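# Play the recorder chart by pressing keys in time

## Task

Play the chart. When done, every box printed on the sheet must have ink crossing the line through its middle, and there must be no ink anywhere outside the boxes. Pressing the green button inside the round guard lights that guard and the strip at the recorder's end. 6.7 s after they light, the pen carriage makes a single travel with no pauses. During that travel, any key pushed deep enough to light the rim of its own square guard makes its pen draw in the lane matching the key's colour. Measured on the ruler at the sheet's edge, the pens begin 12 mm before the 0 mark and advance at 9.91 mm/s.

## Robot and tools

Robots. Four arms, arm1 to arm4, each an i2rt Big YAM with six joints and a five-finger right hand. Their feet (base_link) sit in the scene frame at: arm1 (+0.645, -0.276, +0.737), arm2 (+0.303, +0.649, +0.772), arm3 (-0.646, +0.214, +0.805), arm4 (-0.225, -0.653, +0.805), each foot facing along its own +x. Reach is about 1.07 m from the joint1 axis. The tabletops under the arms are at z=+0.720.

Frame. One scene frame in metres, origin on the floor, +z up. Orientations are quaternions ordered qw, qx, qy, qz. The hand point lies 0.045 m ahead of the palm; its +z runs along straight fingers, +y out of the palm, +x across the palm away from the thumb. Straight fingertips end roughly 0.06-0.07 m beyond the point. A wrist bracket on the little-finger side juts out and can strike things. Each wrist camera sits on the little-finger side looking at the hand point; with joint6 near -1.3 its image is upright.

move. Optional keys arm1, arm2, arm3, arm4 (one object per arm; arms left out get nothing new) and cameras. Inside an arm object:
- joints: a dict of absolute targets by name. joint1_rad -2.879..2.879 (turn about the foot, + counter-clockwise from above), joint2_rad 0..3.141 (shoulder, + lifts then swings forward), joint3_rad 0..3.019 (elbow, + opens), joint4_rad -1.692..1.57 (hand pitch, + fingers up), joint5_rad -1.57..1.57 (sideways, + to the arm's right), joint6_rad -2.094..2.094 (roll, + clockwise seen from behind). Hand keys hand_little, hand_ring, hand_middle, hand_index, hand_thumb_bend (+1 straight, -1 curled) and hand_thumb_turn (+1 beside palm, -1 opposite the fingers) run -1..1. hand_force_limit (-1..1, about 0 to 10 N, 15 N for thumb motors) and hand_speed (-0.96..1; full speed from +0.48) are settings only.
- target: seven numbers [x, y, z, qw, qx, qy, qz], an absolute hand-point pose in the scene frame, metres. The hand follows a straight line to it from its hand_target. When target is given, joints may hold only hand_ keys, else the call is refused.
- speed: top speed of that straight path, 0.002..4.3 m/s, default 0.25; turning is capped at twice that in rad/s.
- min_time_s: 0.1..8 s, the shortest duration for every arm-joint motion of that arm in this call.
All arms in one call start together. A move with no arm keys just reports full state and all images. cameras takes names from arm1_cam_wrist, arm2_cam_wrist, arm3_cam_wrist, arm4_cam_wrist, cam_sheet, or "all"; [] gives none. Paths give up after 10 s; no action exceeds 15 s.

wait: seconds (0..10) lets the scene run with nothing new sent; optional cameras. zoom_image: camera plus region [x0, y0, x1, y1] in pixels from the top-left of that camera's newest image, at most 504 by 504. show_instructions: no arguments, shows the reference pages. finished_scene: optional scene=1; final.

Results. The move line lists arms that received motion; "as last shown" and "not commanded" mark arms that got none. hand gives the measured hand pose (possibly off, more at long reach); hand_target is the pose the held joint targets imply. joint_positions lists arm joints, then hand motors and the two settings. Joint velocities are rad/s in arm-joint order; "within noise" means the arm is still. Joint torques are raw drive outputs with offsets and noise; entries 3 and 4 wrap at ±28 N m. hand_stopped_by gives six words for little, ring, middle, index, thumb_bend, thumb_turn: moving, target, force, stalled or fault. <motor>_load_n values are fingertip forces in N, positive pushing open. Status words: off_target (resting short of target, not a stop); time_out (a stop; on_its_own shows the target still pushed); "joint command not followed" or "pose unreachable" (a safety check withheld the arm's motion; a dropped hand target ends as not_followed). MOTOR HOT warns above 85 °C; at 100 °C an OVER-TEMPERATURE FAULT drops that arm for 30-60 s, after which keys marked limit_stop_at_motor_heat need resending. If a call is refused or a stop hits it, the remaining move, wait and finished_scene calls of that reply are skipped.

Behaviour. Hand paths lag and may overshoot, especially with the arm nearly straight; fast joint moves can swing far past target. Finger motors only start when their target changes by 0.002 or more and lock on arrival or at the force limit; close slowly (hand_speed -0.94 or lower) for a soft grip. The scene keeps running while replies are written, holding the last command, so timing after the button press depends on that too.

Avoid. Any hard press between two robots ends the scene in failure; never grip another arm's fingers, and the safety check may not prevent hands or cameras colliding. Don't slam fixed or heavy objects, drop things, or overload fingers. Keep arms from straining stretched out or pushing at unreachable poses, which overheats motors. Keys should be pressed just enough to light their rim and only while the pen is over a box, so no ink lands outside the boxes.

Each tool is called after "Call:" by a JSON object that holds its "method" and its "body", one argument or row to a line.

Reference images:

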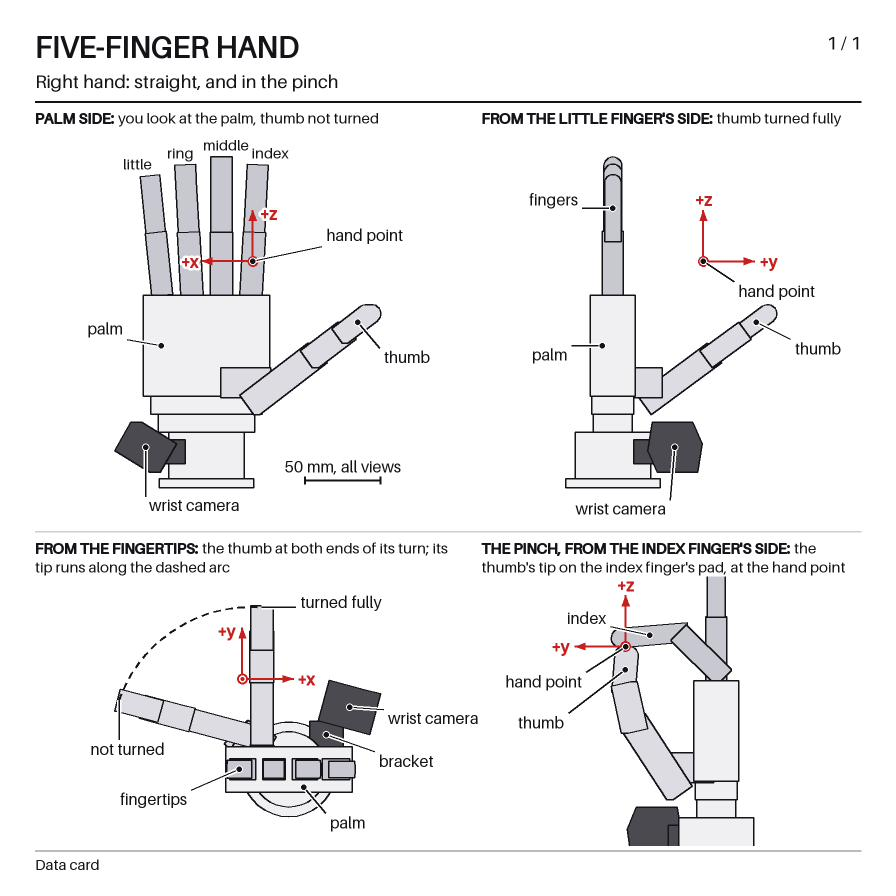

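## Session

Call:
{"method": "move", "body": {

}}

Scene clock: 0.00 s.
Joint torques (N m): no reading
Motor temperatures (°C): arm1=[20 26 24 24 25 19] | arm2=[25 16 22 25 21 29] | arm3=[20 32 17 24 25 27] | arm4=[27 21 25 24 26 26]
Heat: arm1: hottest joint2_rad 26 °C; arm2: hottest joint6_rad 29 °C; arm3: hottest joint2_rad 32 °C; arm4: hottest joint1_rad 27 °C.
Joint velocities: within noise
arm1.joint_positions: joint1_rad=-0.288 joint2_rad=+0.623 joint3_rad=+1.357 joint4_rad=-1.459 joint5_rad=+0.105 joint6_rad=-0.882 hand_little=+1.000 hand_ring=+1.000 hand_middle=+1.000 hand_index=+1.000 hand_thumb_turn=+1.000 hand_thumb_bend=+1.000 hand_force_limit=+0.000 hand_speed=-0.800
arm1.joint_status: not commanded
arm1.hand_stopped_by: target,target,target,target,target,target
arm1.little_load_n: 0.0
arm1.ring_load_n: 0.0
arm1.middle_load_n: 0.0
arm1.index_load_n: 0.0
arm1.thumb_bend_load_n: 0.0
arm1.thumb_turn_load_n: 0.0
arm1.hand: x=+0.5084 y=-0.1325 z=+1.1780 quat_wxyz=(-0.412, +0.561, +0.717, +0.034) (m; scene frame)
arm1.hand_target: x=+0.5083 y=-0.1325 z=+1.1862 quat_wxyz=(-0.422, +0.559, +0.713, +0.033) (m; scene frame)
arm1.hand_status: not commanded
arm2.joint_positions: joint1_rad=+0.488 joint2_rad=+0.607 joint3_rad=+1.486 joint4_rad=-1.182 joint5_rad=+0.214 joint6_rad=-1.582 hand_little=+1.000 hand_ring=+1.000 hand_middle=+1.000 hand_index=+1.000 hand_thumb_turn=+1.000 hand_thumb_bend=+1.000 hand_force_limit=+0.000 hand_speed=-0.800
arm2.joint_status: not commanded
arm2.hand_stopped_by: target,target,target,target,target,target
arm2.little_load_n: 0.0
arm2.ring_load_n: 0.0
arm2.middle_load_n: 0.0
arm2.index_load_n: 0.0
arm2.thumb_bend_load_n: 0.0
arm2.thumb_turn_load_n: 0.0
arm2.hand: x=+0.2648 y=+0.3984 z=+1.3613 quat_wxyz=(+0.420, +0.607, -0.533, +0.414) (m; scene frame)
arm2.hand_target: x=+0.2640 y=+0.4010 z=+1.3724 quat_wxyz=(+0.426, +0.600, -0.529, +0.423) (m; scene frame)
arm2.hand_status: not commanded
arm3.joint_positions: joint1_rad=-0.175 joint2_rad=+0.625 joint3_rad=+1.335 joint4_rad=-1.607 joint5_rad=+0.084 joint6_rad=-1.189 hand_little=+1.000 hand_ring=+1.000 hand_middle=+1.000 hand_index=+1.000 hand_thumb_turn=+1.000 hand_thumb_bend=+1.000 hand_force_limit=+0.000 hand_speed=-0.800
arm3.joint_status: not commanded
arm3.hand_stopped_by: target,target,target,target,target,target
arm3.little_load_n: 0.0
arm3.ring_load_n: 0.0
arm3.middle_load_n: 0.0
arm3.index_load_n: 0.0
arm3.thumb_bend_load_n: 0.0
arm3.thumb_turn_load_n: 0.0
arm3.hand: x=-0.5172 y=+0.0890 z=+1.2235 quat_wxyz=(+0.046, +0.862, -0.382, +0.330) (m; scene frame)
arm3.hand_target: x=-0.5169 y=+0.0889 z=+1.2306 quat_wxyz=(+0.046, +0.859, -0.381, +0.339) (m; scene frame)
arm3.hand_status: not commanded
arm4.joint_positions: joint1_rad=+0.216 joint2_rad=+0.625 joint3_rad=+1.488 joint4_rad=-1.387 joint5_rad=-0.243 joint6_rad=-1.485 hand_little=+1.000 hand_ring=+1.000 hand_middle=+1.000 hand_index=+1.000 hand_thumb_turn=+1.000 hand_thumb_bend=+1.000 hand_force_limit=+0.000 hand_speed=-0.800
arm4.joint_status: not commanded
arm4.hand_stopped_by: target,target,target,target,target,target
arm4.little_load_n: 0.0
arm4.ring_load_n: 0.0
arm4.middle_load_n: 0.0
arm4.index_load_n: 0.0
arm4.thumb_bend_load_n: 0.0
arm4.thumb_turn_load_n: 0.0
arm4.hand: x=-0.2168 y=-0.4271 z=+1.3318 quat_wxyz=(-0.433, +0.595, +0.625, +0.259) (m; scene frame)
arm4.hand_target: x=-0.2168 y=-0.4280 z=+1.3429 quat_wxyz=(-0.441, +0.589, +0.622, +0.268) (m; scene frame)
arm4.hand_status: not commanded
pictures: arm1_cam_wrist, arm2_cam_wrist, arm3_cam_wrist, arm4_cam_wrist, cam_sheet
Images, in order (width x height): arm1_cam_wrist 672x504, arm2_cam_wrist 672x504, arm3_cam_wrist 672x504, arm4_cam_wrist 672x504, cam_sheet 672x504.

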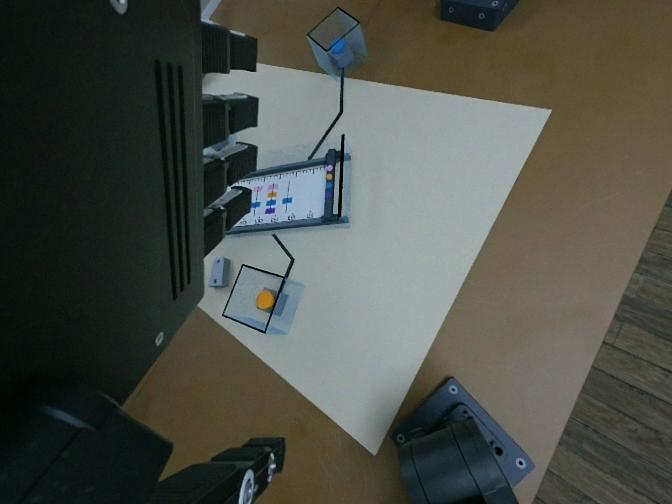

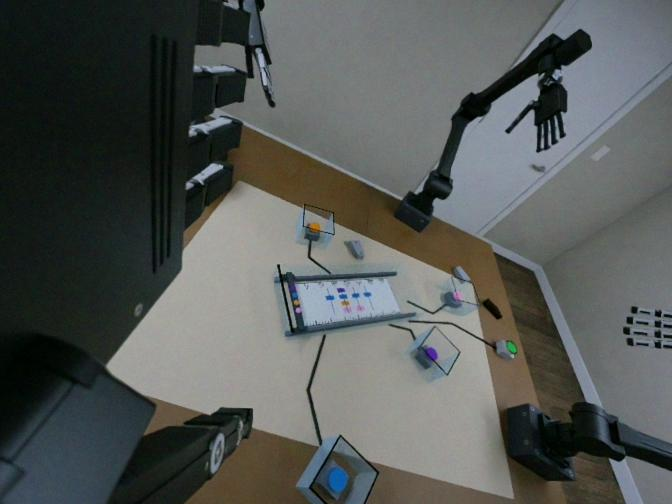

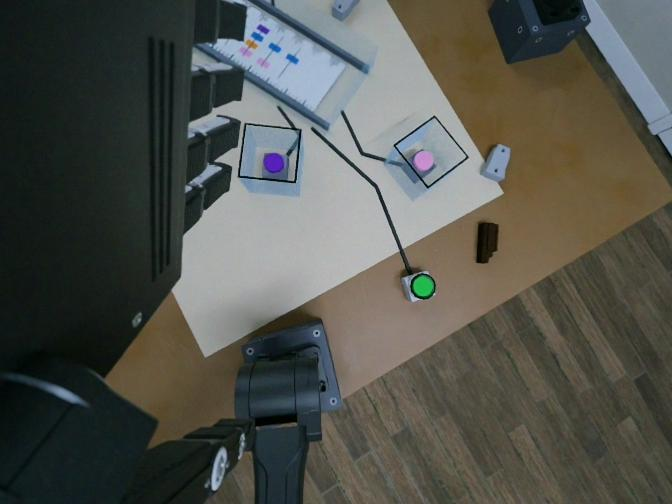

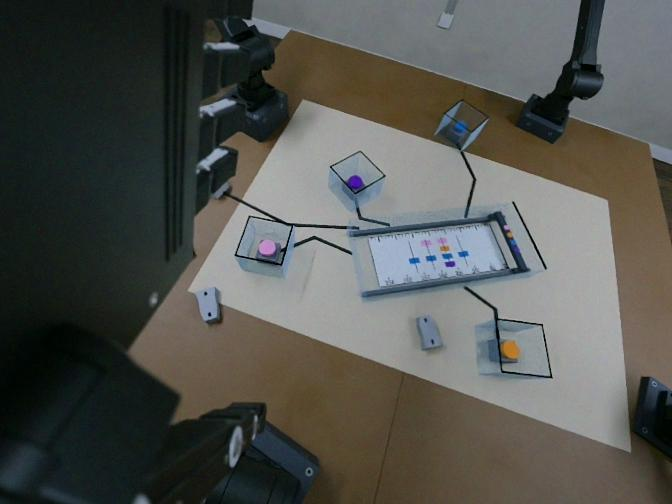

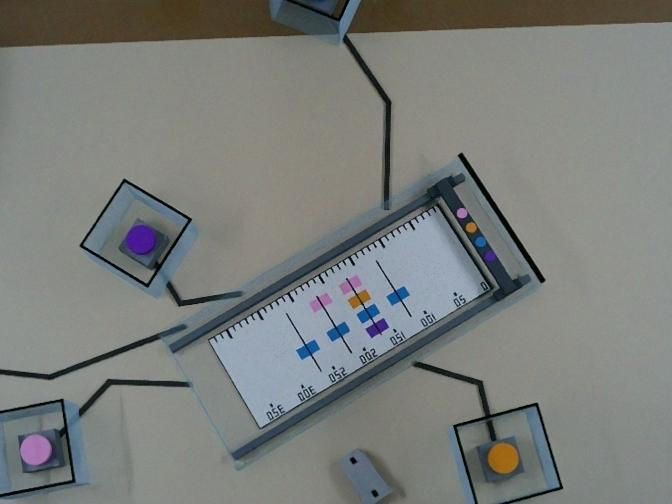

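Call:
{"method": "zoom_image", "body": {
  "camera": "cam_sheet",
  "region": [200, 200, 500, 430]
}}

Call:
{"method": "zoom_image", "body": {
  "camera": "cam_sheet",
  "region": [280, 250, 430, 370]
}}

Call:
{"method": "zoom_image", "body": {
  "camera": "arm3_cam_wrist",
  "region": [220, 60, 560, 320]
}}

Call:
{"method": "zoom_image", "body": {
  "camera": "arm4_cam_wrist",
  "region": [180, 80, 600, 400]
}}

Scaled by 1.680 from the camera's image (finer frame: 960x720).

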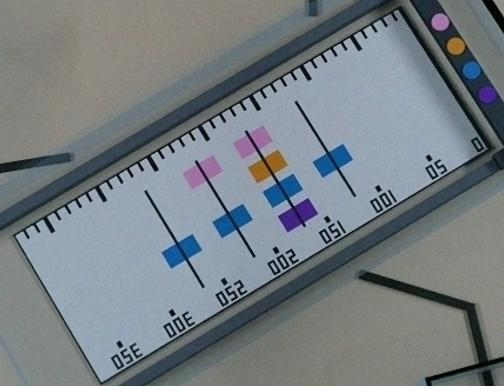

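Scaled by 3.360 from the camera's image (finer frame: 960x720).

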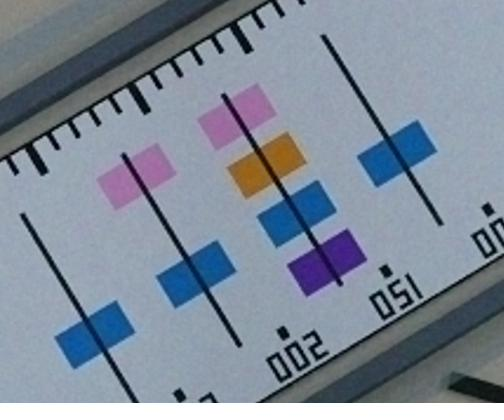

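Scaled by 1.482 from the camera's image (finer frame: 960x720).

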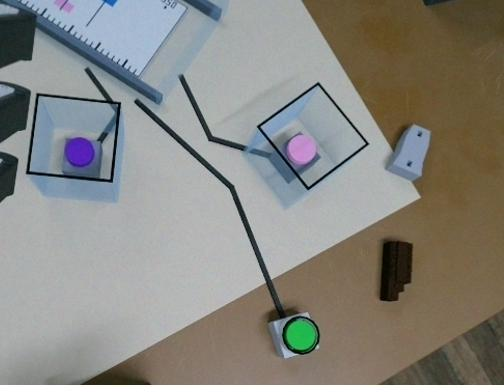

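Scaled by 1.200 from the camera's image (finer frame: 960x720).

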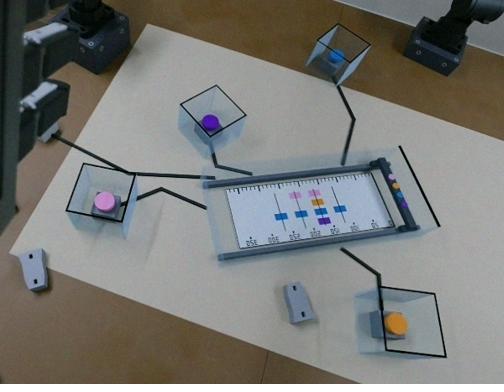

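Call:
{"method": "move", "body": {
  "arm1": {"target":[0.179,-0.238,1.12,0,0.7437,0.6685,0],"speed":0.25,"joints":{"hand_speed":0.0,"hand_thumb_turn":-1}},
  "arm2": {"target":[-0.002,0.451,1.12,0,0.4916,0.8708,0],"speed":0.25,"joints":{"hand_speed":0.0,"hand_thumb_turn":-1}},
  "arm3": {"target":[-0.335,0.112,1.12,0,0.5721,-0.8202,0],"speed":0.25,"joints":{"hand_speed":0.0,"hand_thumb_turn":-1}},
  "arm4": {"target":[-0.41,-0.21,1.12,0,0.983,0.184,0],"speed":0.25,"joints":{"hand_speed":0.0,"hand_thumb_turn":-1}},
  "cameras": ["all"]
}}

Scene clock: 11.93 s.
Joint torques (N m): arm1=[0.21 -13.45 12.21 0.28 0.06 0.05] | arm2=[0.32 -7.77 10.35 0.34 -0.16 -0.03] | arm3=[-0.56 -5.95 12.78 0.31 -0.09 0.19] | arm4=[-0.91 -12.51 12.22 0.06 -0.07 0.23]
Motor temperatures (°C): arm1=[20 26 26 24 25 19] | arm2=[25 16 24 25 21 29] | arm3=[20 32 18 24 25 26] | arm4=[27 21 28 24 26 26]
Heat: arm1: hottest joint2_rad 26 °C; arm2: hottest joint6_rad 29 °C; arm3: hottest joint2_rad 32 °C; arm4: hottest joint3_rad 28 °C.
move: arm1 off_target; arm2 off_target; arm3 off_target; arm4 off_target
Joint velocities: within noise
arm1.joint_positions: joint1_rad=+0.139 joint2_rad=+1.573 joint3_rad=+1.951 joint4_rad=-1.684 joint5_rad=-0.027 joint6_rad=-0.053 hand_little=+1.000 hand_ring=+1.000 hand_middle=+1.000 hand_index=+1.000 hand_thumb_turn=-1.000 hand_thumb_bend=+1.000 hand_force_limit=+0.000 hand_speed=+0.000
arm1.joint_status: all done
arm1.hand_stopped_by: target,target,target,target,target,target
arm1.little_load_n: 0.0
arm1.ring_load_n: 0.0
arm1.middle_load_n: 0.0
arm1.index_load_n: 0.0
arm1.thumb_bend_load_n: 0.0
arm1.thumb_turn_load_n: 0.0
arm1.hand: x=+0.1877 y=-0.2345 z=+1.1104 quat_wxyz=(-0.097, +0.740, +0.660, -0.087)
arm1.hand_target: x=+0.1796 y=-0.2380 z=+1.1191 quat_wxyz=(-0.103, +0.739, +0.659, -0.095)
arm1.hand_status: off_target (0.013 m and 15.0 deg from the pose sent, 0.351 m and 52.6 deg at the start; a joint's target at an end of its range on 112 of 195 steps)
arm2.joint_positions: joint1_rad=-0.869 joint2_rad=+1.351 joint3_rad=+1.616 joint4_rad=-1.682 joint5_rad=-0.019 joint6_rad=-0.067 hand_little=+1.000 hand_ring=+1.000 hand_middle=+1.000 hand_index=+1.000 hand_thumb_turn=-1.000 hand_thumb_bend=+1.000 hand_force_limit=+0.000 hand_speed=+0.000
arm2.joint_status: all done
arm2.hand_stopped_by: target,target,target,target,target,target
arm2.little_load_n: 0.0
arm2.ring_load_n: 0.0
arm2.middle_load_n: 0.0
arm2.index_load_n: 0.0
arm2.thumb_bend_load_n: 0.0
arm2.thumb_turn_load_n: 0.0
arm2.hand: x=+0.0037 y=+0.4505 z=+1.1090 quat_wxyz=(+0.035, -0.482, -0.873, +0.063)
arm2.hand_target: x=-0.0017 y=+0.4511 z=+1.1190 quat_wxyz=(+0.038, -0.490, -0.868, +0.070)
arm2.hand_status: off_target (0.012 m and 8.3 deg from the pose sent, 0.364 m and 160.9 deg at the start; a joint's target at an end of its range on 55 of 195 steps)
arm3.joint_positions: joint1_rad=-0.145 joint2_rad=+1.307 joint3_rad=+1.469 joint4_rad=-1.682 joint5_rad=-0.002 joint6_rad=-0.064 hand_little=+1.000 hand_ring=+1.000 hand_middle=+1.000 hand_index=+1.000 hand_thumb_turn=-1.000 hand_thumb_bend=+1.000 hand_force_limit=+0.000 hand_speed=+0.000
arm3.joint_status: all done
arm3.hand_stopped_by: target,target,target,target,target,target
arm3.little_load_n: 0.0
arm3.ring_load_n: 0.0
arm3.middle_load_n: 0.0
arm3.index_load_n: 0.0
arm3.thumb_bend_load_n: 0.0
arm3.thumb_turn_load_n: 0.0
arm3.hand: x=-0.3428 y=+0.1173 z=+1.1098 quat_wxyz=(-0.014, +0.582, -0.813, +0.021)
arm3.hand_target: x=-0.3353 y=+0.1120 z=+1.1191 quat_wxyz=(-0.020, +0.572, -0.820, +0.027)
arm3.hand_status: off_target (0.014 m and 3.2 deg from the pose sent, 0.211 m and 72.5 deg at the start; a joint's target at an end of its range on 86 of 195 steps)
arm4.joint_positions: joint1_rad=+0.568 joint2_rad=+1.678 joint3_rad=+1.876 joint4_rad=-1.671 joint5_rad=-0.010 joint6_rad=-0.046 hand_little=+1.000 hand_ring=+1.000 hand_middle=+1.000 hand_index=+1.000 hand_thumb_turn=-1.000 hand_thumb_bend=+1.000 hand_force_limit=+0.000 hand_speed=+0.000
arm4.joint_status: all done
arm4.hand_stopped_by: target,target,target,target,target,target
arm4.little_load_n: 0.0
arm4.ring_load_n: 0.0
arm4.middle_load_n: 0.0
arm4.index_load_n: 0.0
arm4.thumb_bend_load_n: 0.0
arm4.thumb_turn_load_n: 0.0
arm4.hand: x=-0.4137 y=-0.2206 z=+1.1045 quat_wxyz=(-0.045, +0.980, +0.195, -0.010)
arm4.hand_target: x=-0.4097 y=-0.2109 z=+1.1192 quat_wxyz=(-0.062, +0.981, +0.182, -0.014)
arm4.hand_status: off_target (0.019 m and 5.5 deg from the pose sent, 0.360 m and 91.2 deg at the start; a joint's target at an end of its range on 67 of 195 steps)
pictures: arm1_cam_wrist, arm2_cam_wrist, arm3_cam_wrist, arm4_cam_wrist, cam_sheet
Images, in order (width x height): arm1_cam_wrist 672x504, arm2_cam_wrist 672x504, arm3_cam_wrist 672x504, arm4_cam_wrist 672x504, cam_sheet 672x504.

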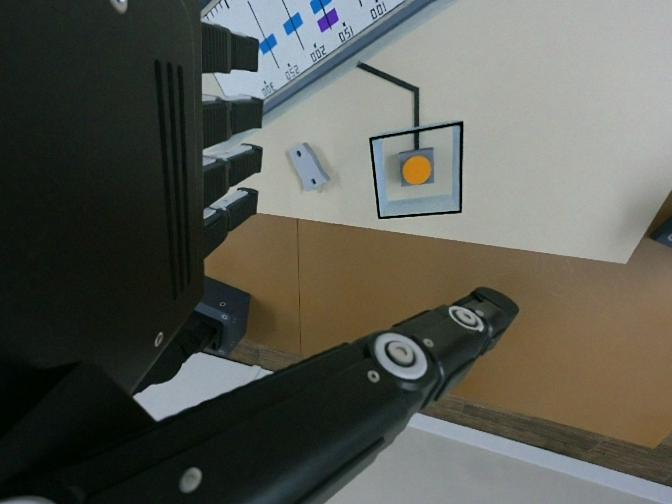

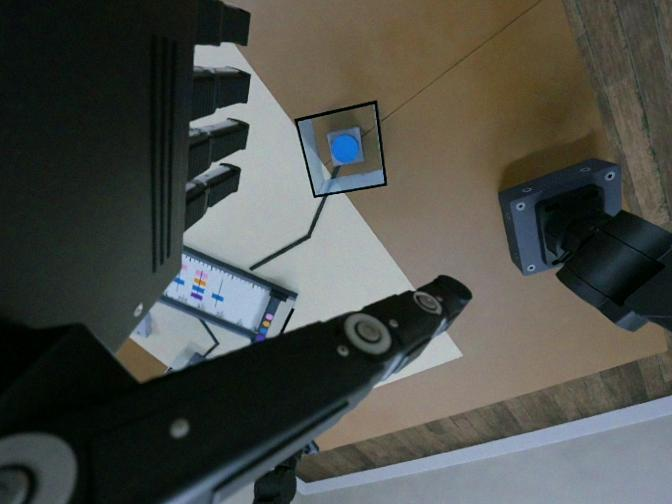

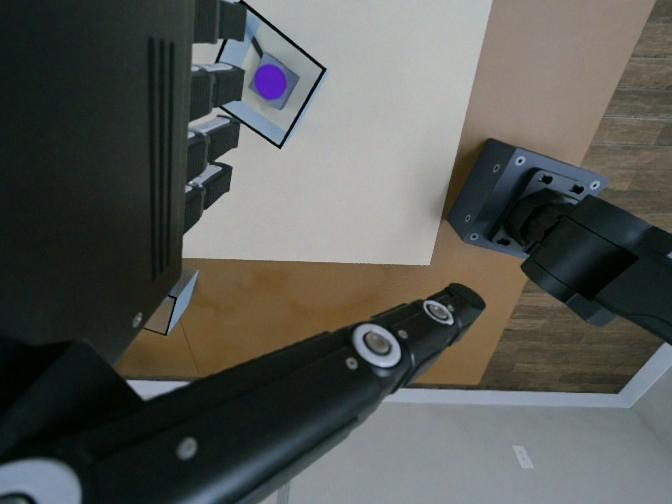

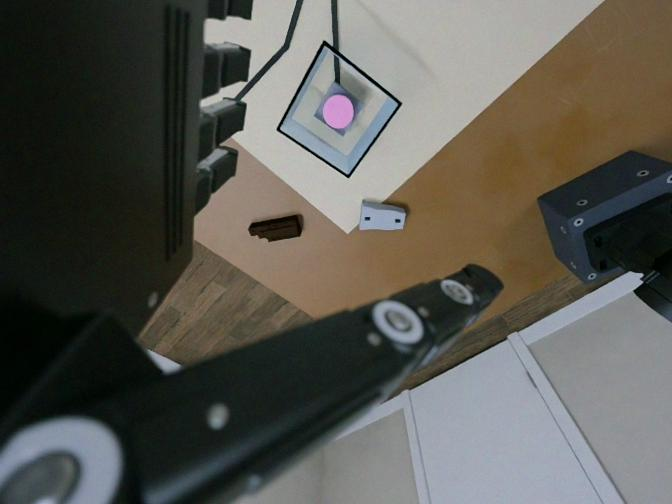

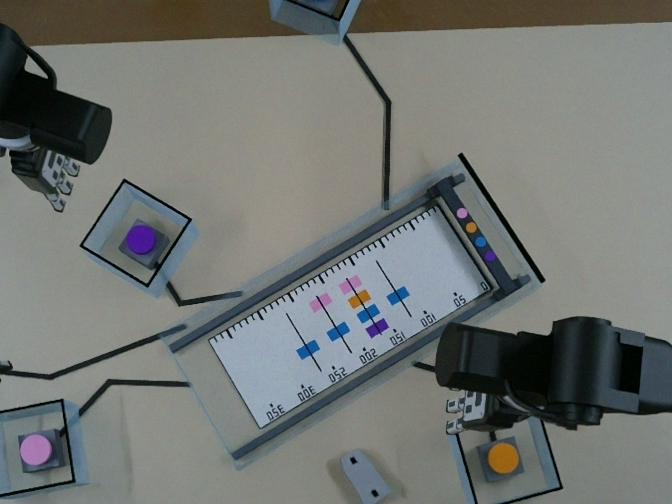

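Call:
{"method": "zoom_image", "body": {
  "camera": "arm1_cam_wrist",
  "region": [340, 90, 500, 240]
}}

Call:
{"method": "zoom_image", "body": {
  "camera": "arm2_cam_wrist",
  "region": [270, 80, 420, 220]
}}

Call:
{"method": "zoom_image", "body": {
  "camera": "arm4_cam_wrist",
  "region": [230, 20, 430, 260]
}}

Call:
{"method": "zoom_image", "body": {
  "camera": "arm3_cam_wrist",
  "region": [180, 0, 360, 160]
}}

Scaled by 3.150 from the camera's image (finer frame: 960x720).

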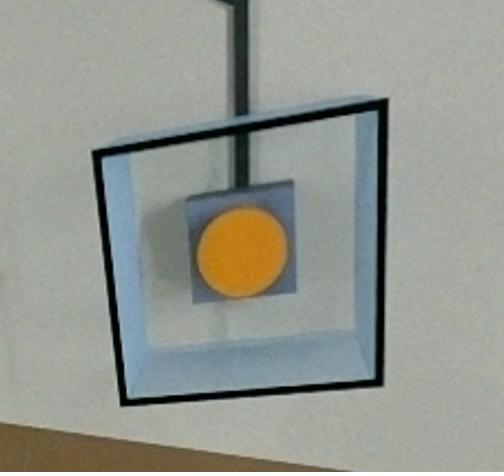

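Scaled by 3.360 from the camera's image (finer frame: 960x720).

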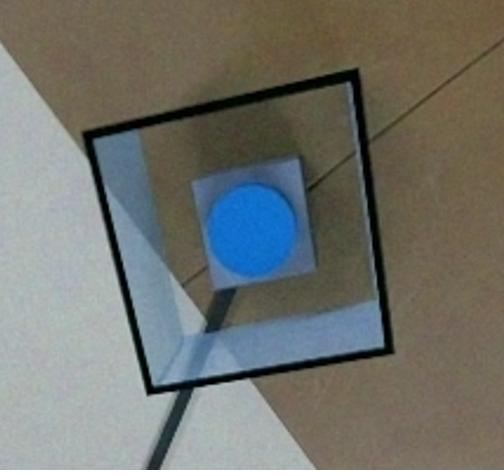

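Scaled by 2.100 from the camera's image (finer frame: 960x720).

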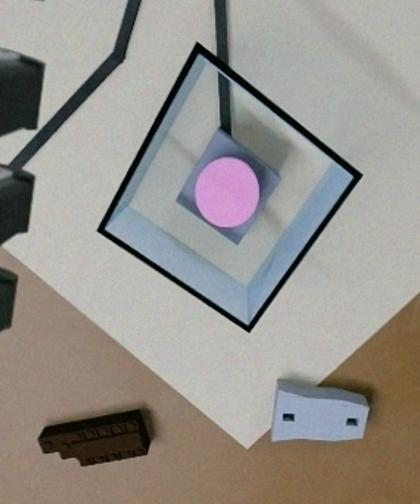

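Scaled by 2.800 from the camera's image (finer frame: 960x720).

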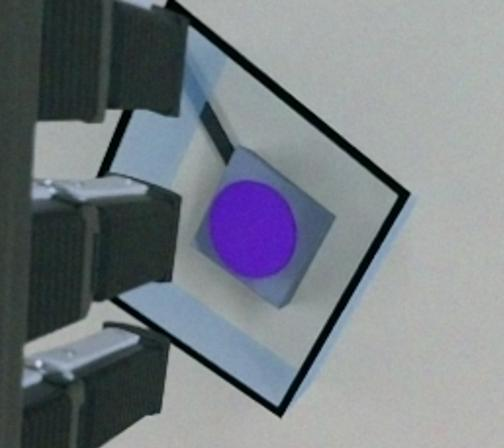

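Call:
{"method": "move", "body": {
  "arm1": {"target":[0.2725,-0.281,0.94,0,0.7022,0.712,0],"speed":0.2,"joints":{"hand_little":-1,"hand_ring":-1,"hand_middle":-1}},
  "arm2": {"target":[0.052,0.436,0.94,0,0.4202,0.9074,0],"speed":0.2,"joints":{"hand_little":-1,"hand_ring":-1,"hand_middle":-1}},
  "arm3": {"target":[-0.303,0.087,0.94,0,0.5721,-0.8202,0],"speed":0.2,"joints":{"hand_little":-1,"hand_ring":-1,"hand_middle":-1}},
  "arm4": {"target":[-0.402,-0.249,0.94,0,0.9789,0.2045,0],"speed":0.2,"joints":{"hand_little":-1,"hand_ring":-1,"hand_middle":-1}},
  "cameras": ["all"]
}}

Scene clock: 17.07 s.
Joint torques (N m): arm1=[0.44 -14.8 7.91 0.35 0.33 -0.15] | arm2=[1.96 -7.36 7.72 1.03 0.09 -0.21] | arm3=[-0.56 -7.82 9.17 1.03 0.14 -0.06] | arm4=[0.67 -11.75 7.98 0.57 0.14 -0.05]
Motor temperatures (°C): arm1=[20 26 26 24 25 19] | arm2=[25 16 24 25 21 29] | arm3=[20 32 19 24 25 26] | arm4=[26 21 30 24 26 25]
Heat: arm1: hottest joint2_rad 26 °C; arm2: hottest joint6_rad 29 °C; arm3: hottest joint2_rad 32 °C; arm4: hottest joint3_rad 30 °C.
move: arm1 done; arm2 done; arm3 done; arm4 done
Joint velocities: within noise
arm1.joint_positions: joint1_rad=+0.232 joint2_rad=+1.486 joint3_rad=+1.370 joint4_rad=-1.469 joint5_rad=-0.015 joint6_rad=-0.072 hand_little=-1.000 hand_ring=-1.000 hand_middle=-1.000 hand_index=+1.000 hand_thumb_turn=-1.000 hand_thumb_bend=+1.000 hand_force_limit=+0.000 hand_speed=+0.000
arm1.joint_status: all done
arm1.hand_stopped_by: target,target,target,target,target,target
arm1.little_load_n: 0.0
arm1.ring_load_n: 0.0
arm1.middle_load_n: 0.5
arm1.index_load_n: 0.0
arm1.thumb_bend_load_n: 0.0
arm1.thumb_turn_load_n: 0.0
arm1.hand: x=+0.2719 y=-0.2786 z=+0.9370 quat_wxyz=(+0.009, +0.709, +0.705, +0.005)
arm1.hand_target: x=+0.2725 y=-0.2810 z=+0.9400 quat_wxyz=(+0.000, +0.702, +0.712, +0.000)
arm1.hand_status: done (0.004 m and 1.6 deg from the pose sent, 0.196 m and 16.7 deg at the start)
arm2.joint_positions: joint1_rad=-0.756 joint2_rad=+1.356 joint3_rad=+1.167 joint4_rad=-1.376 joint5_rad=-0.011 joint6_rad=-0.075 hand_little=-1.000 hand_ring=-1.000 hand_middle=-1.000 hand_index=+1.000 hand_thumb_turn=-1.000 hand_thumb_bend=+1.000 hand_force_limit=+0.000 hand_speed=+0.000
arm2.joint_status: all done
arm2.hand_stopped_by: target,target,target,target,target,target
arm2.little_load_n: 0.0
arm2.ring_load_n: 0.0
arm2.middle_load_n: 0.0
arm2.index_load_n: 0.0
arm2.thumb_bend_load_n: 0.0
arm2.thumb_turn_load_n: 0.0
arm2.hand: x=+0.0533 y=+0.4403 z=+0.9431 quat_wxyz=(-0.003, -0.430, -0.903, -0.002)
arm2.hand_target: x=+0.0520 y=+0.4360 z=+0.9400 quat_wxyz=(+0.000, -0.420, -0.907, +0.000)
arm2.hand_status: done (0.005 m and 1.3 deg from the pose sent, 0.176 m and 11.5 deg at the start)
arm3.joint_positions: joint1_rad=-0.167 joint2_rad=+1.484 joint3_rad=+1.202 joint4_rad=-1.289 joint5_rad=-0.002 joint6_rad=-0.064 hand_little=-1.000 hand_ring=-1.000 hand_middle=-1.000 hand_index=+1.000 hand_thumb_turn=-1.000 hand_thumb_bend=+1.000 hand_force_limit=+0.000 hand_speed=+0.000
arm3.joint_status: all done
arm3.hand_stopped_by: target,target,target,target,target,target
arm3.little_load_n: 0.0
arm3.ring_load_n: 0.0
arm3.middle_load_n: 0.0
arm3.index_load_n: 0.0
arm3.thumb_bend_load_n: 0.0
arm3.thumb_turn_load_n: 0.0
arm3.hand: x=-0.3044 y=+0.0927 z=+0.9447 quat_wxyz=(-0.001, +0.573, -0.820, +0.000)
arm3.hand_target: x=-0.3032 y=+0.0870 z=+0.9401 quat_wxyz=(+0.000, +0.572, -0.820, +0.000)
arm3.hand_status: done (0.008 m and 0.2 deg from the pose sent, 0.177 m and 3.2 deg at the start)
arm4.joint_positions: joint1_rad=+0.568 joint2_rad=+1.674 joint3_rad=+1.428 joint4_rad=-1.329 joint5_rad=-0.005 joint6_rad=-0.052 hand_little=-1.000 hand_ring=-1.000 hand_middle=-1.000 hand_index=+1.000 hand_thumb_turn=-1.000 hand_thumb_bend=+1.000 hand_force_limit=+0.000 hand_speed=+0.000
arm4.joint_status: all done
arm4.hand_stopped_by: target,target,target,target,target,target
arm4.little_load_n: 0.0
arm4.ring_load_n: 0.0
arm4.middle_load_n: 0.0
arm4.index_load_n: 0.0
arm4.thumb_bend_load_n: 0.0
arm4.thumb_turn_load_n: 0.0
arm4.hand: x=-0.4004 y=-0.2520 z=+0.9419 quat_wxyz=(+0.004, +0.980, +0.198, +0.000)
arm4.hand_target: x=-0.4019 y=-0.2490 z=+0.9400 quat_wxyz=(+0.000, +0.979, +0.204, +0.000)
arm4.hand_status: done (0.004 m and 0.9 deg from the pose sent, 0.167 m and 5.4 deg at the start)
pictures: arm1_cam_wrist, arm2_cam_wrist, arm3_cam_wrist, arm4_cam_wrist, cam_sheet
Images, in order (width x height): arm1_cam_wrist 672x504, arm2_cam_wrist 672x504, arm3_cam_wrist 672x504, arm4_cam_wrist 672x504, cam_sheet 672x504.

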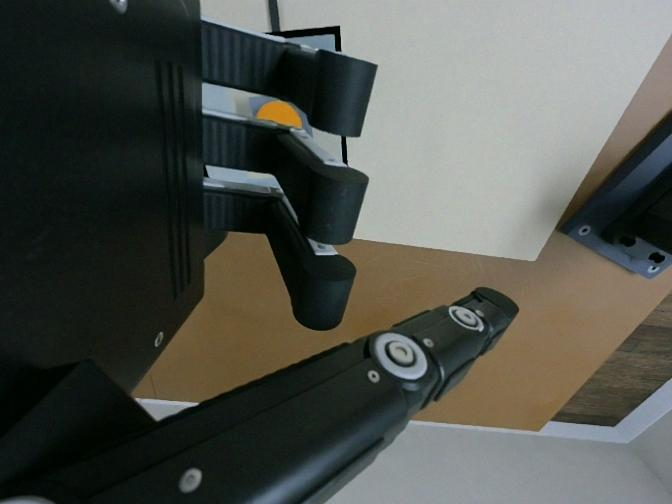

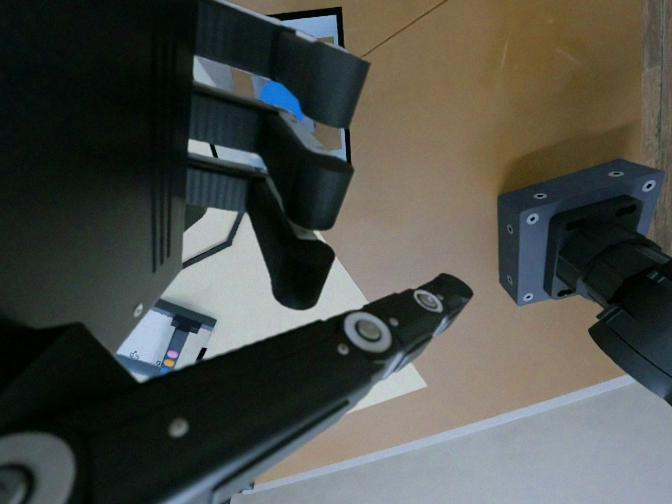

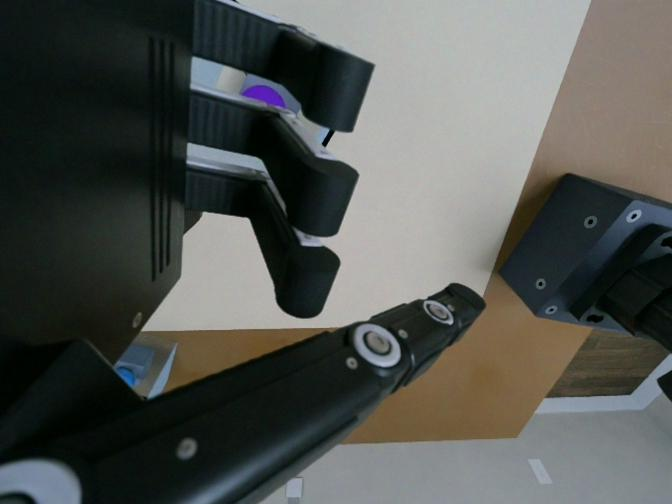

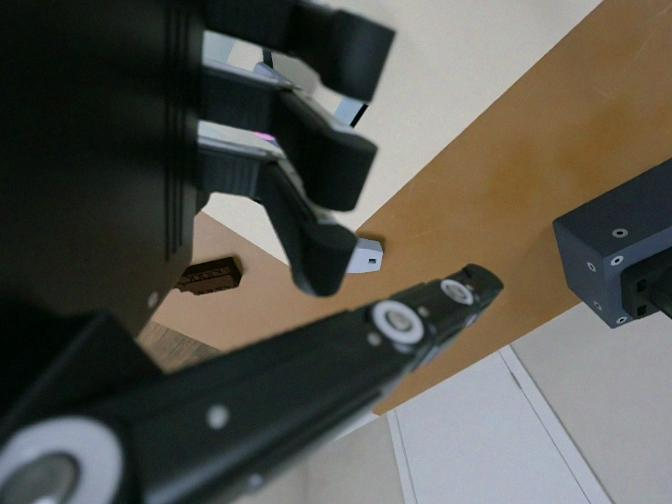

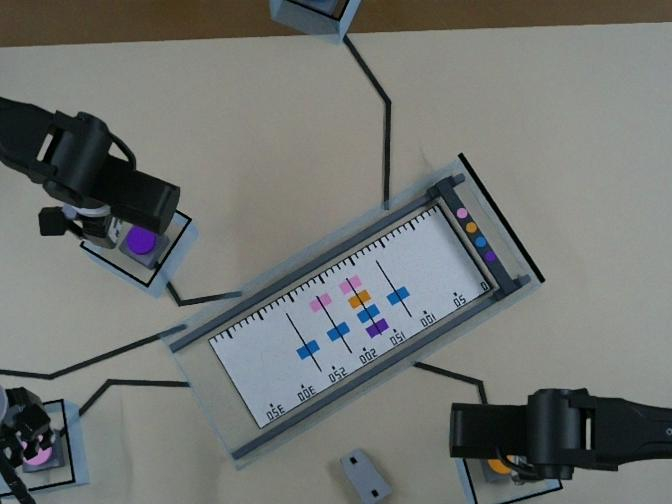

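Call:
{"method": "move", "body": {
  "arm1": {"joints":{"hand_little":1,"hand_ring":1,"hand_middle":1}},
  "arm2": {"joints":{"hand_little":1,"hand_ring":1,"hand_middle":1}},
  "arm3": {"joints":{"hand_little":1,"hand_ring":1,"hand_middle":1}},
  "arm4": {"joints":{"hand_little":1,"hand_ring":1,"hand_middle":1}},
  "cameras": ["all"]
}}

Call:
{"method": "zoom_image", "body": {
  "camera": "arm1_cam_wrist",
  "region": [180, 0, 420, 260]
}}

Call:
{"method": "zoom_image", "body": {
  "camera": "arm2_cam_wrist",
  "region": [180, 0, 420, 260]
}}

Call:
{"method": "zoom_image", "body": {
  "camera": "arm3_cam_wrist",
  "region": [180, 0, 420, 260]
}}

Call:
{"method": "zoom_image", "body": {
  "camera": "arm4_cam_wrist",
  "region": [180, 0, 420, 260]
}}

Scene clock: 18.70 s.
Joint torques (N m): arm1=[0.44 -14.8 7.92 0.36 0.33 -0.15] | arm2=[2.08 -7.36 7.71 1.03 0.08 -0.2] | arm3=[-0.26 -8.23 9.18 0.98 0.14 -0.03] | arm4=[0.67 -12.04 8.01 0.59 0.1 0]
Motor temperatures (°C): arm1=[20 26 27 24 25 19] | arm2=[25 16 24 25 21 29] | arm3=[20 32 19 24 25 26] | arm4=[26 21 30 24 26 25]
Heat: arm1: hottest joint3_rad 27 °C; arm2: hottest joint6_rad 29 °C; arm3: hottest joint2_rad 32 °C; arm4: hottest joint3_rad 30 °C.
move: arm1 done; arm2 done; arm3 done; arm4 done
Joint velocities: within noise
arm1.joint_positions: joint1_rad=+0.232 joint2_rad=+1.486 joint3_rad=+1.370 joint4_rad=-1.469 joint5_rad=-0.015 joint6_rad=-0.072 hand_little=+1.000 hand_ring=+1.000 hand_middle=+1.000 hand_index=+1.000 hand_thumb_turn=-1.000 hand_thumb_bend=+1.000 hand_force_limit=+0.000 hand_speed=+0.000
arm1.joint_status: all done
arm1.hand_stopped_by: target,target,target,target,target,target
arm1.little_load_n: 0.0
arm1.ring_load_n: 0.0
arm1.middle_load_n: 0.0
arm1.index_load_n: 0.0
arm1.thumb_bend_load_n: 0.0
arm1.thumb_turn_load_n: -0.5
arm1.hand: x=+0.2718 y=-0.2786 z=+0.9370 quat_wxyz=(+0.008, +0.709, +0.705, +0.005)
arm1.hand_target: x=+0.2724 y=-0.2810 z=+0.9400 quat_wxyz=(+0.000, +0.702, +0.712, +0.000)
arm1.hand_status: not commanded
arm2.joint_positions: joint1_rad=-0.756 joint2_rad=+1.356 joint3_rad=+1.167 joint4_rad=-1.376 joint5_rad=-0.011 joint6_rad=-0.075 hand_little=+1.000 hand_ring=+1.000 hand_middle=+1.000 hand_index=+1.000 hand_thumb_turn=-1.000 hand_thumb_bend=+1.000 hand_force_limit=+0.000 hand_speed=+0.000
arm2.joint_status: all done
arm2.hand_stopped_by: target,target,target,target,target,target
arm2.little_load_n: 0.0
arm2.ring_load_n: 0.0
arm2.middle_load_n: 0.0
arm2.index_load_n: 0.0
arm2.thumb_bend_load_n: 0.0
arm2.thumb_turn_load_n: 0.0
arm2.hand: x=+0.0533 y=+0.4404 z=+0.9431 quat_wxyz=(-0.003, -0.430, -0.903, -0.002)
arm2.hand_target: x=+0.0520 y=+0.4361 z=+0.9400 quat_wxyz=(+0.000, -0.420, -0.907, +0.000)
arm2.hand_status: not commanded
arm3.joint_positions: joint1_rad=-0.167 joint2_rad=+1.484 joint3_rad=+1.202 joint4_rad=-1.288 joint5_rad=-0.002 joint6_rad=-0.064 hand_little=+1.000 hand_ring=+1.000 hand_middle=+1.000 hand_index=+1.000 hand_thumb_turn=-1.000 hand_thumb_bend=+1.000 hand_force_limit=+0.000 hand_speed=+0.000
arm3.joint_status: all done
arm3.hand_stopped_by: target,target,target,target,target,target
arm3.little_load_n: 0.0
arm3.ring_load_n: 0.0
arm3.middle_load_n: 0.0
arm3.index_load_n: 0.0
arm3.thumb_bend_load_n: 0.0
arm3.thumb_turn_load_n: 0.0
arm3.hand: x=-0.3043 y=+0.0927 z=+0.9446 quat_wxyz=(-0.001, +0.573, -0.820, +0.000)
arm3.hand_target: x=-0.3031 y=+0.0870 z=+0.9400 quat_wxyz=(+0.000, +0.572, -0.820, +0.000)
arm3.hand_status: not commanded
arm4.joint_positions: joint1_rad=+0.568 joint2_rad=+1.674 joint3_rad=+1.428 joint4_rad=-1.329 joint5_rad=-0.005 joint6_rad=-0.052 hand_little=+1.000 hand_ring=+1.000 hand_middle=+1.000 hand_index=+1.000 hand_thumb_turn=-1.000 hand_thumb_bend=+1.000 hand_force_limit=+0.000 hand_speed=+0.000
arm4.joint_status: all done
arm4.hand_stopped_by: target,target,target,target,target,target
arm4.little_load_n: 0.0
arm4.ring_load_n: 0.0
arm4.middle_load_n: 0.0
arm4.index_load_n: 0.0
arm4.thumb_bend_load_n: 0.0
arm4.thumb_turn_load_n: 0.0
arm4.hand: x=-0.4004 y=-0.2520 z=+0.9419 quat_wxyz=(+0.004, +0.980, +0.198, +0.000)
arm4.hand_target: x=-0.4020 y=-0.2490 z=+0.9401 quat_wxyz=(+0.000, +0.979, +0.204, +0.000)
arm4.hand_status: not commanded
pictures: arm1_cam_wrist, arm2_cam_wrist, arm3_cam_wrist, arm4_cam_wrist, cam_sheet
Images, in order (width x height): arm1_cam_wrist 672x504, arm2_cam_wrist 672x504, arm3_cam_wrist 672x504, arm4_cam_wrist 672x504, cam_sheet 672x504.

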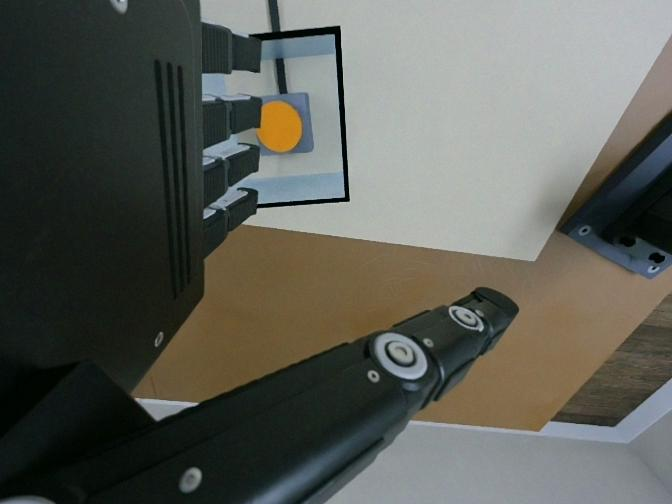

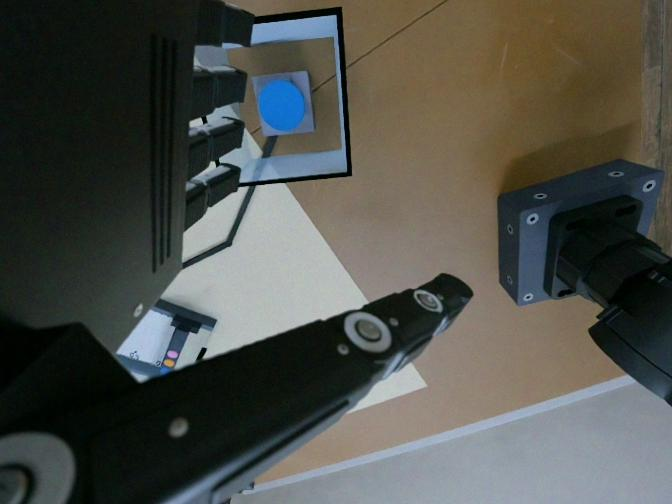

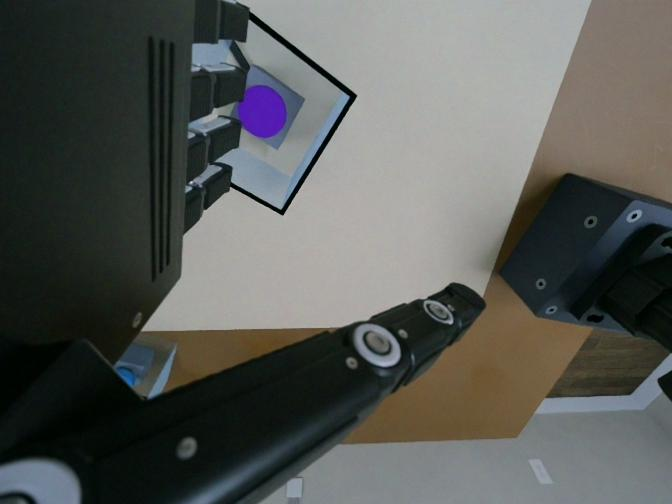

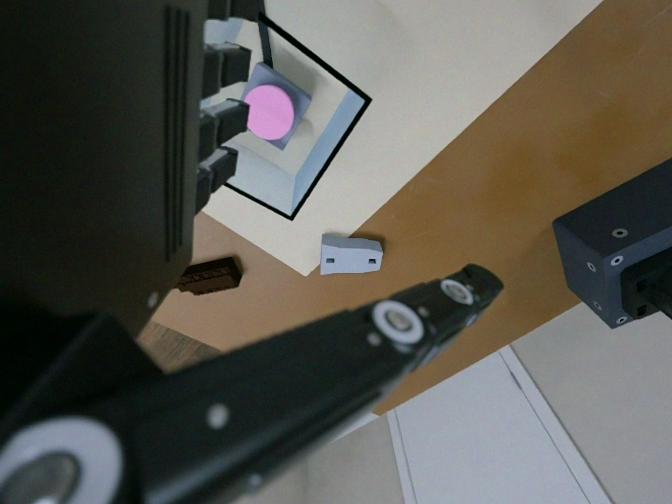

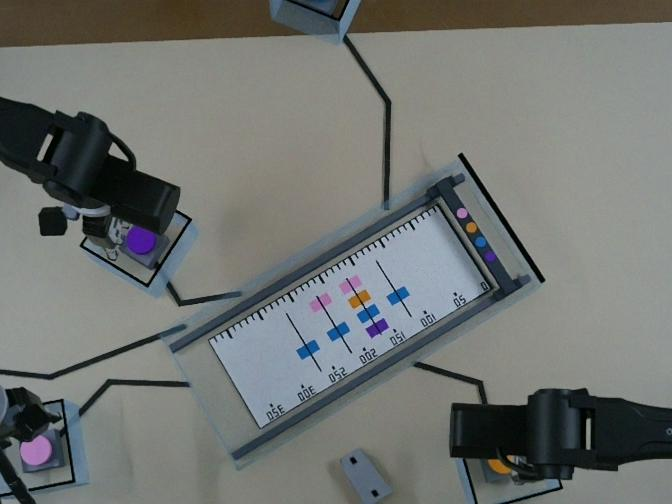

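Scaled by 1.938 from the camera's image (finer frame: 960x720).

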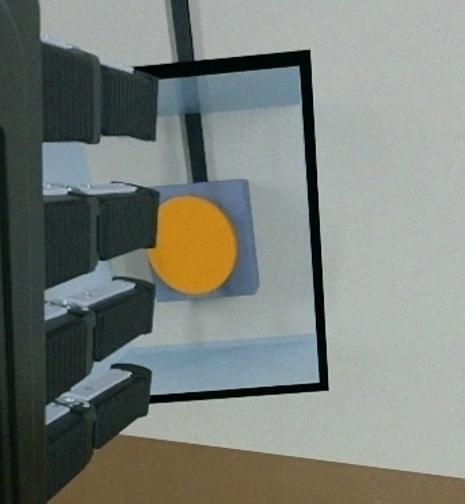

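Scaled by 1.938 from the camera's image (finer frame: 960x720).

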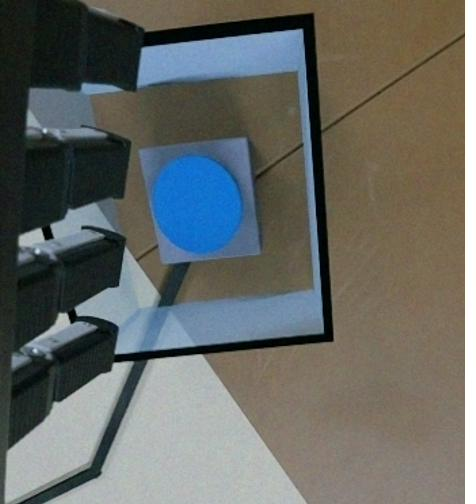

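Scaled by 1.938 from the camera's image (finer frame: 960x720).

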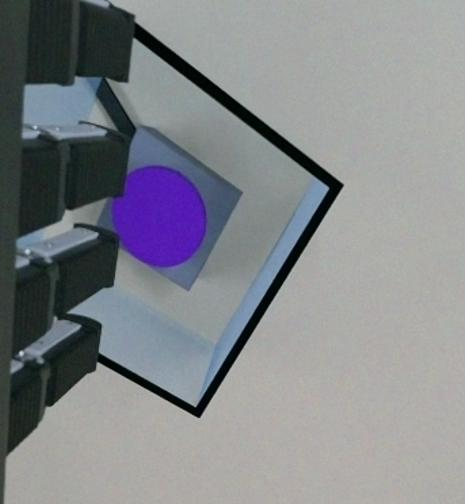

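Scaled by 1.938 from the camera's image (finer frame: 960x720).

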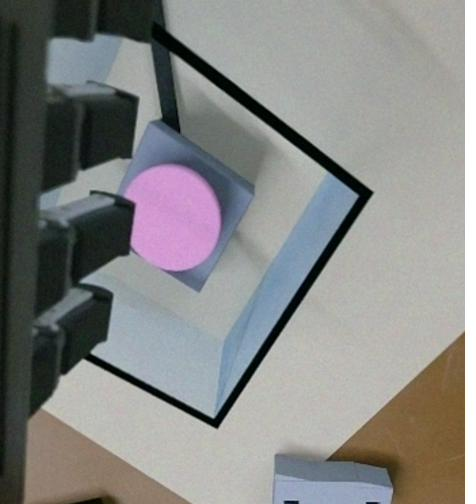

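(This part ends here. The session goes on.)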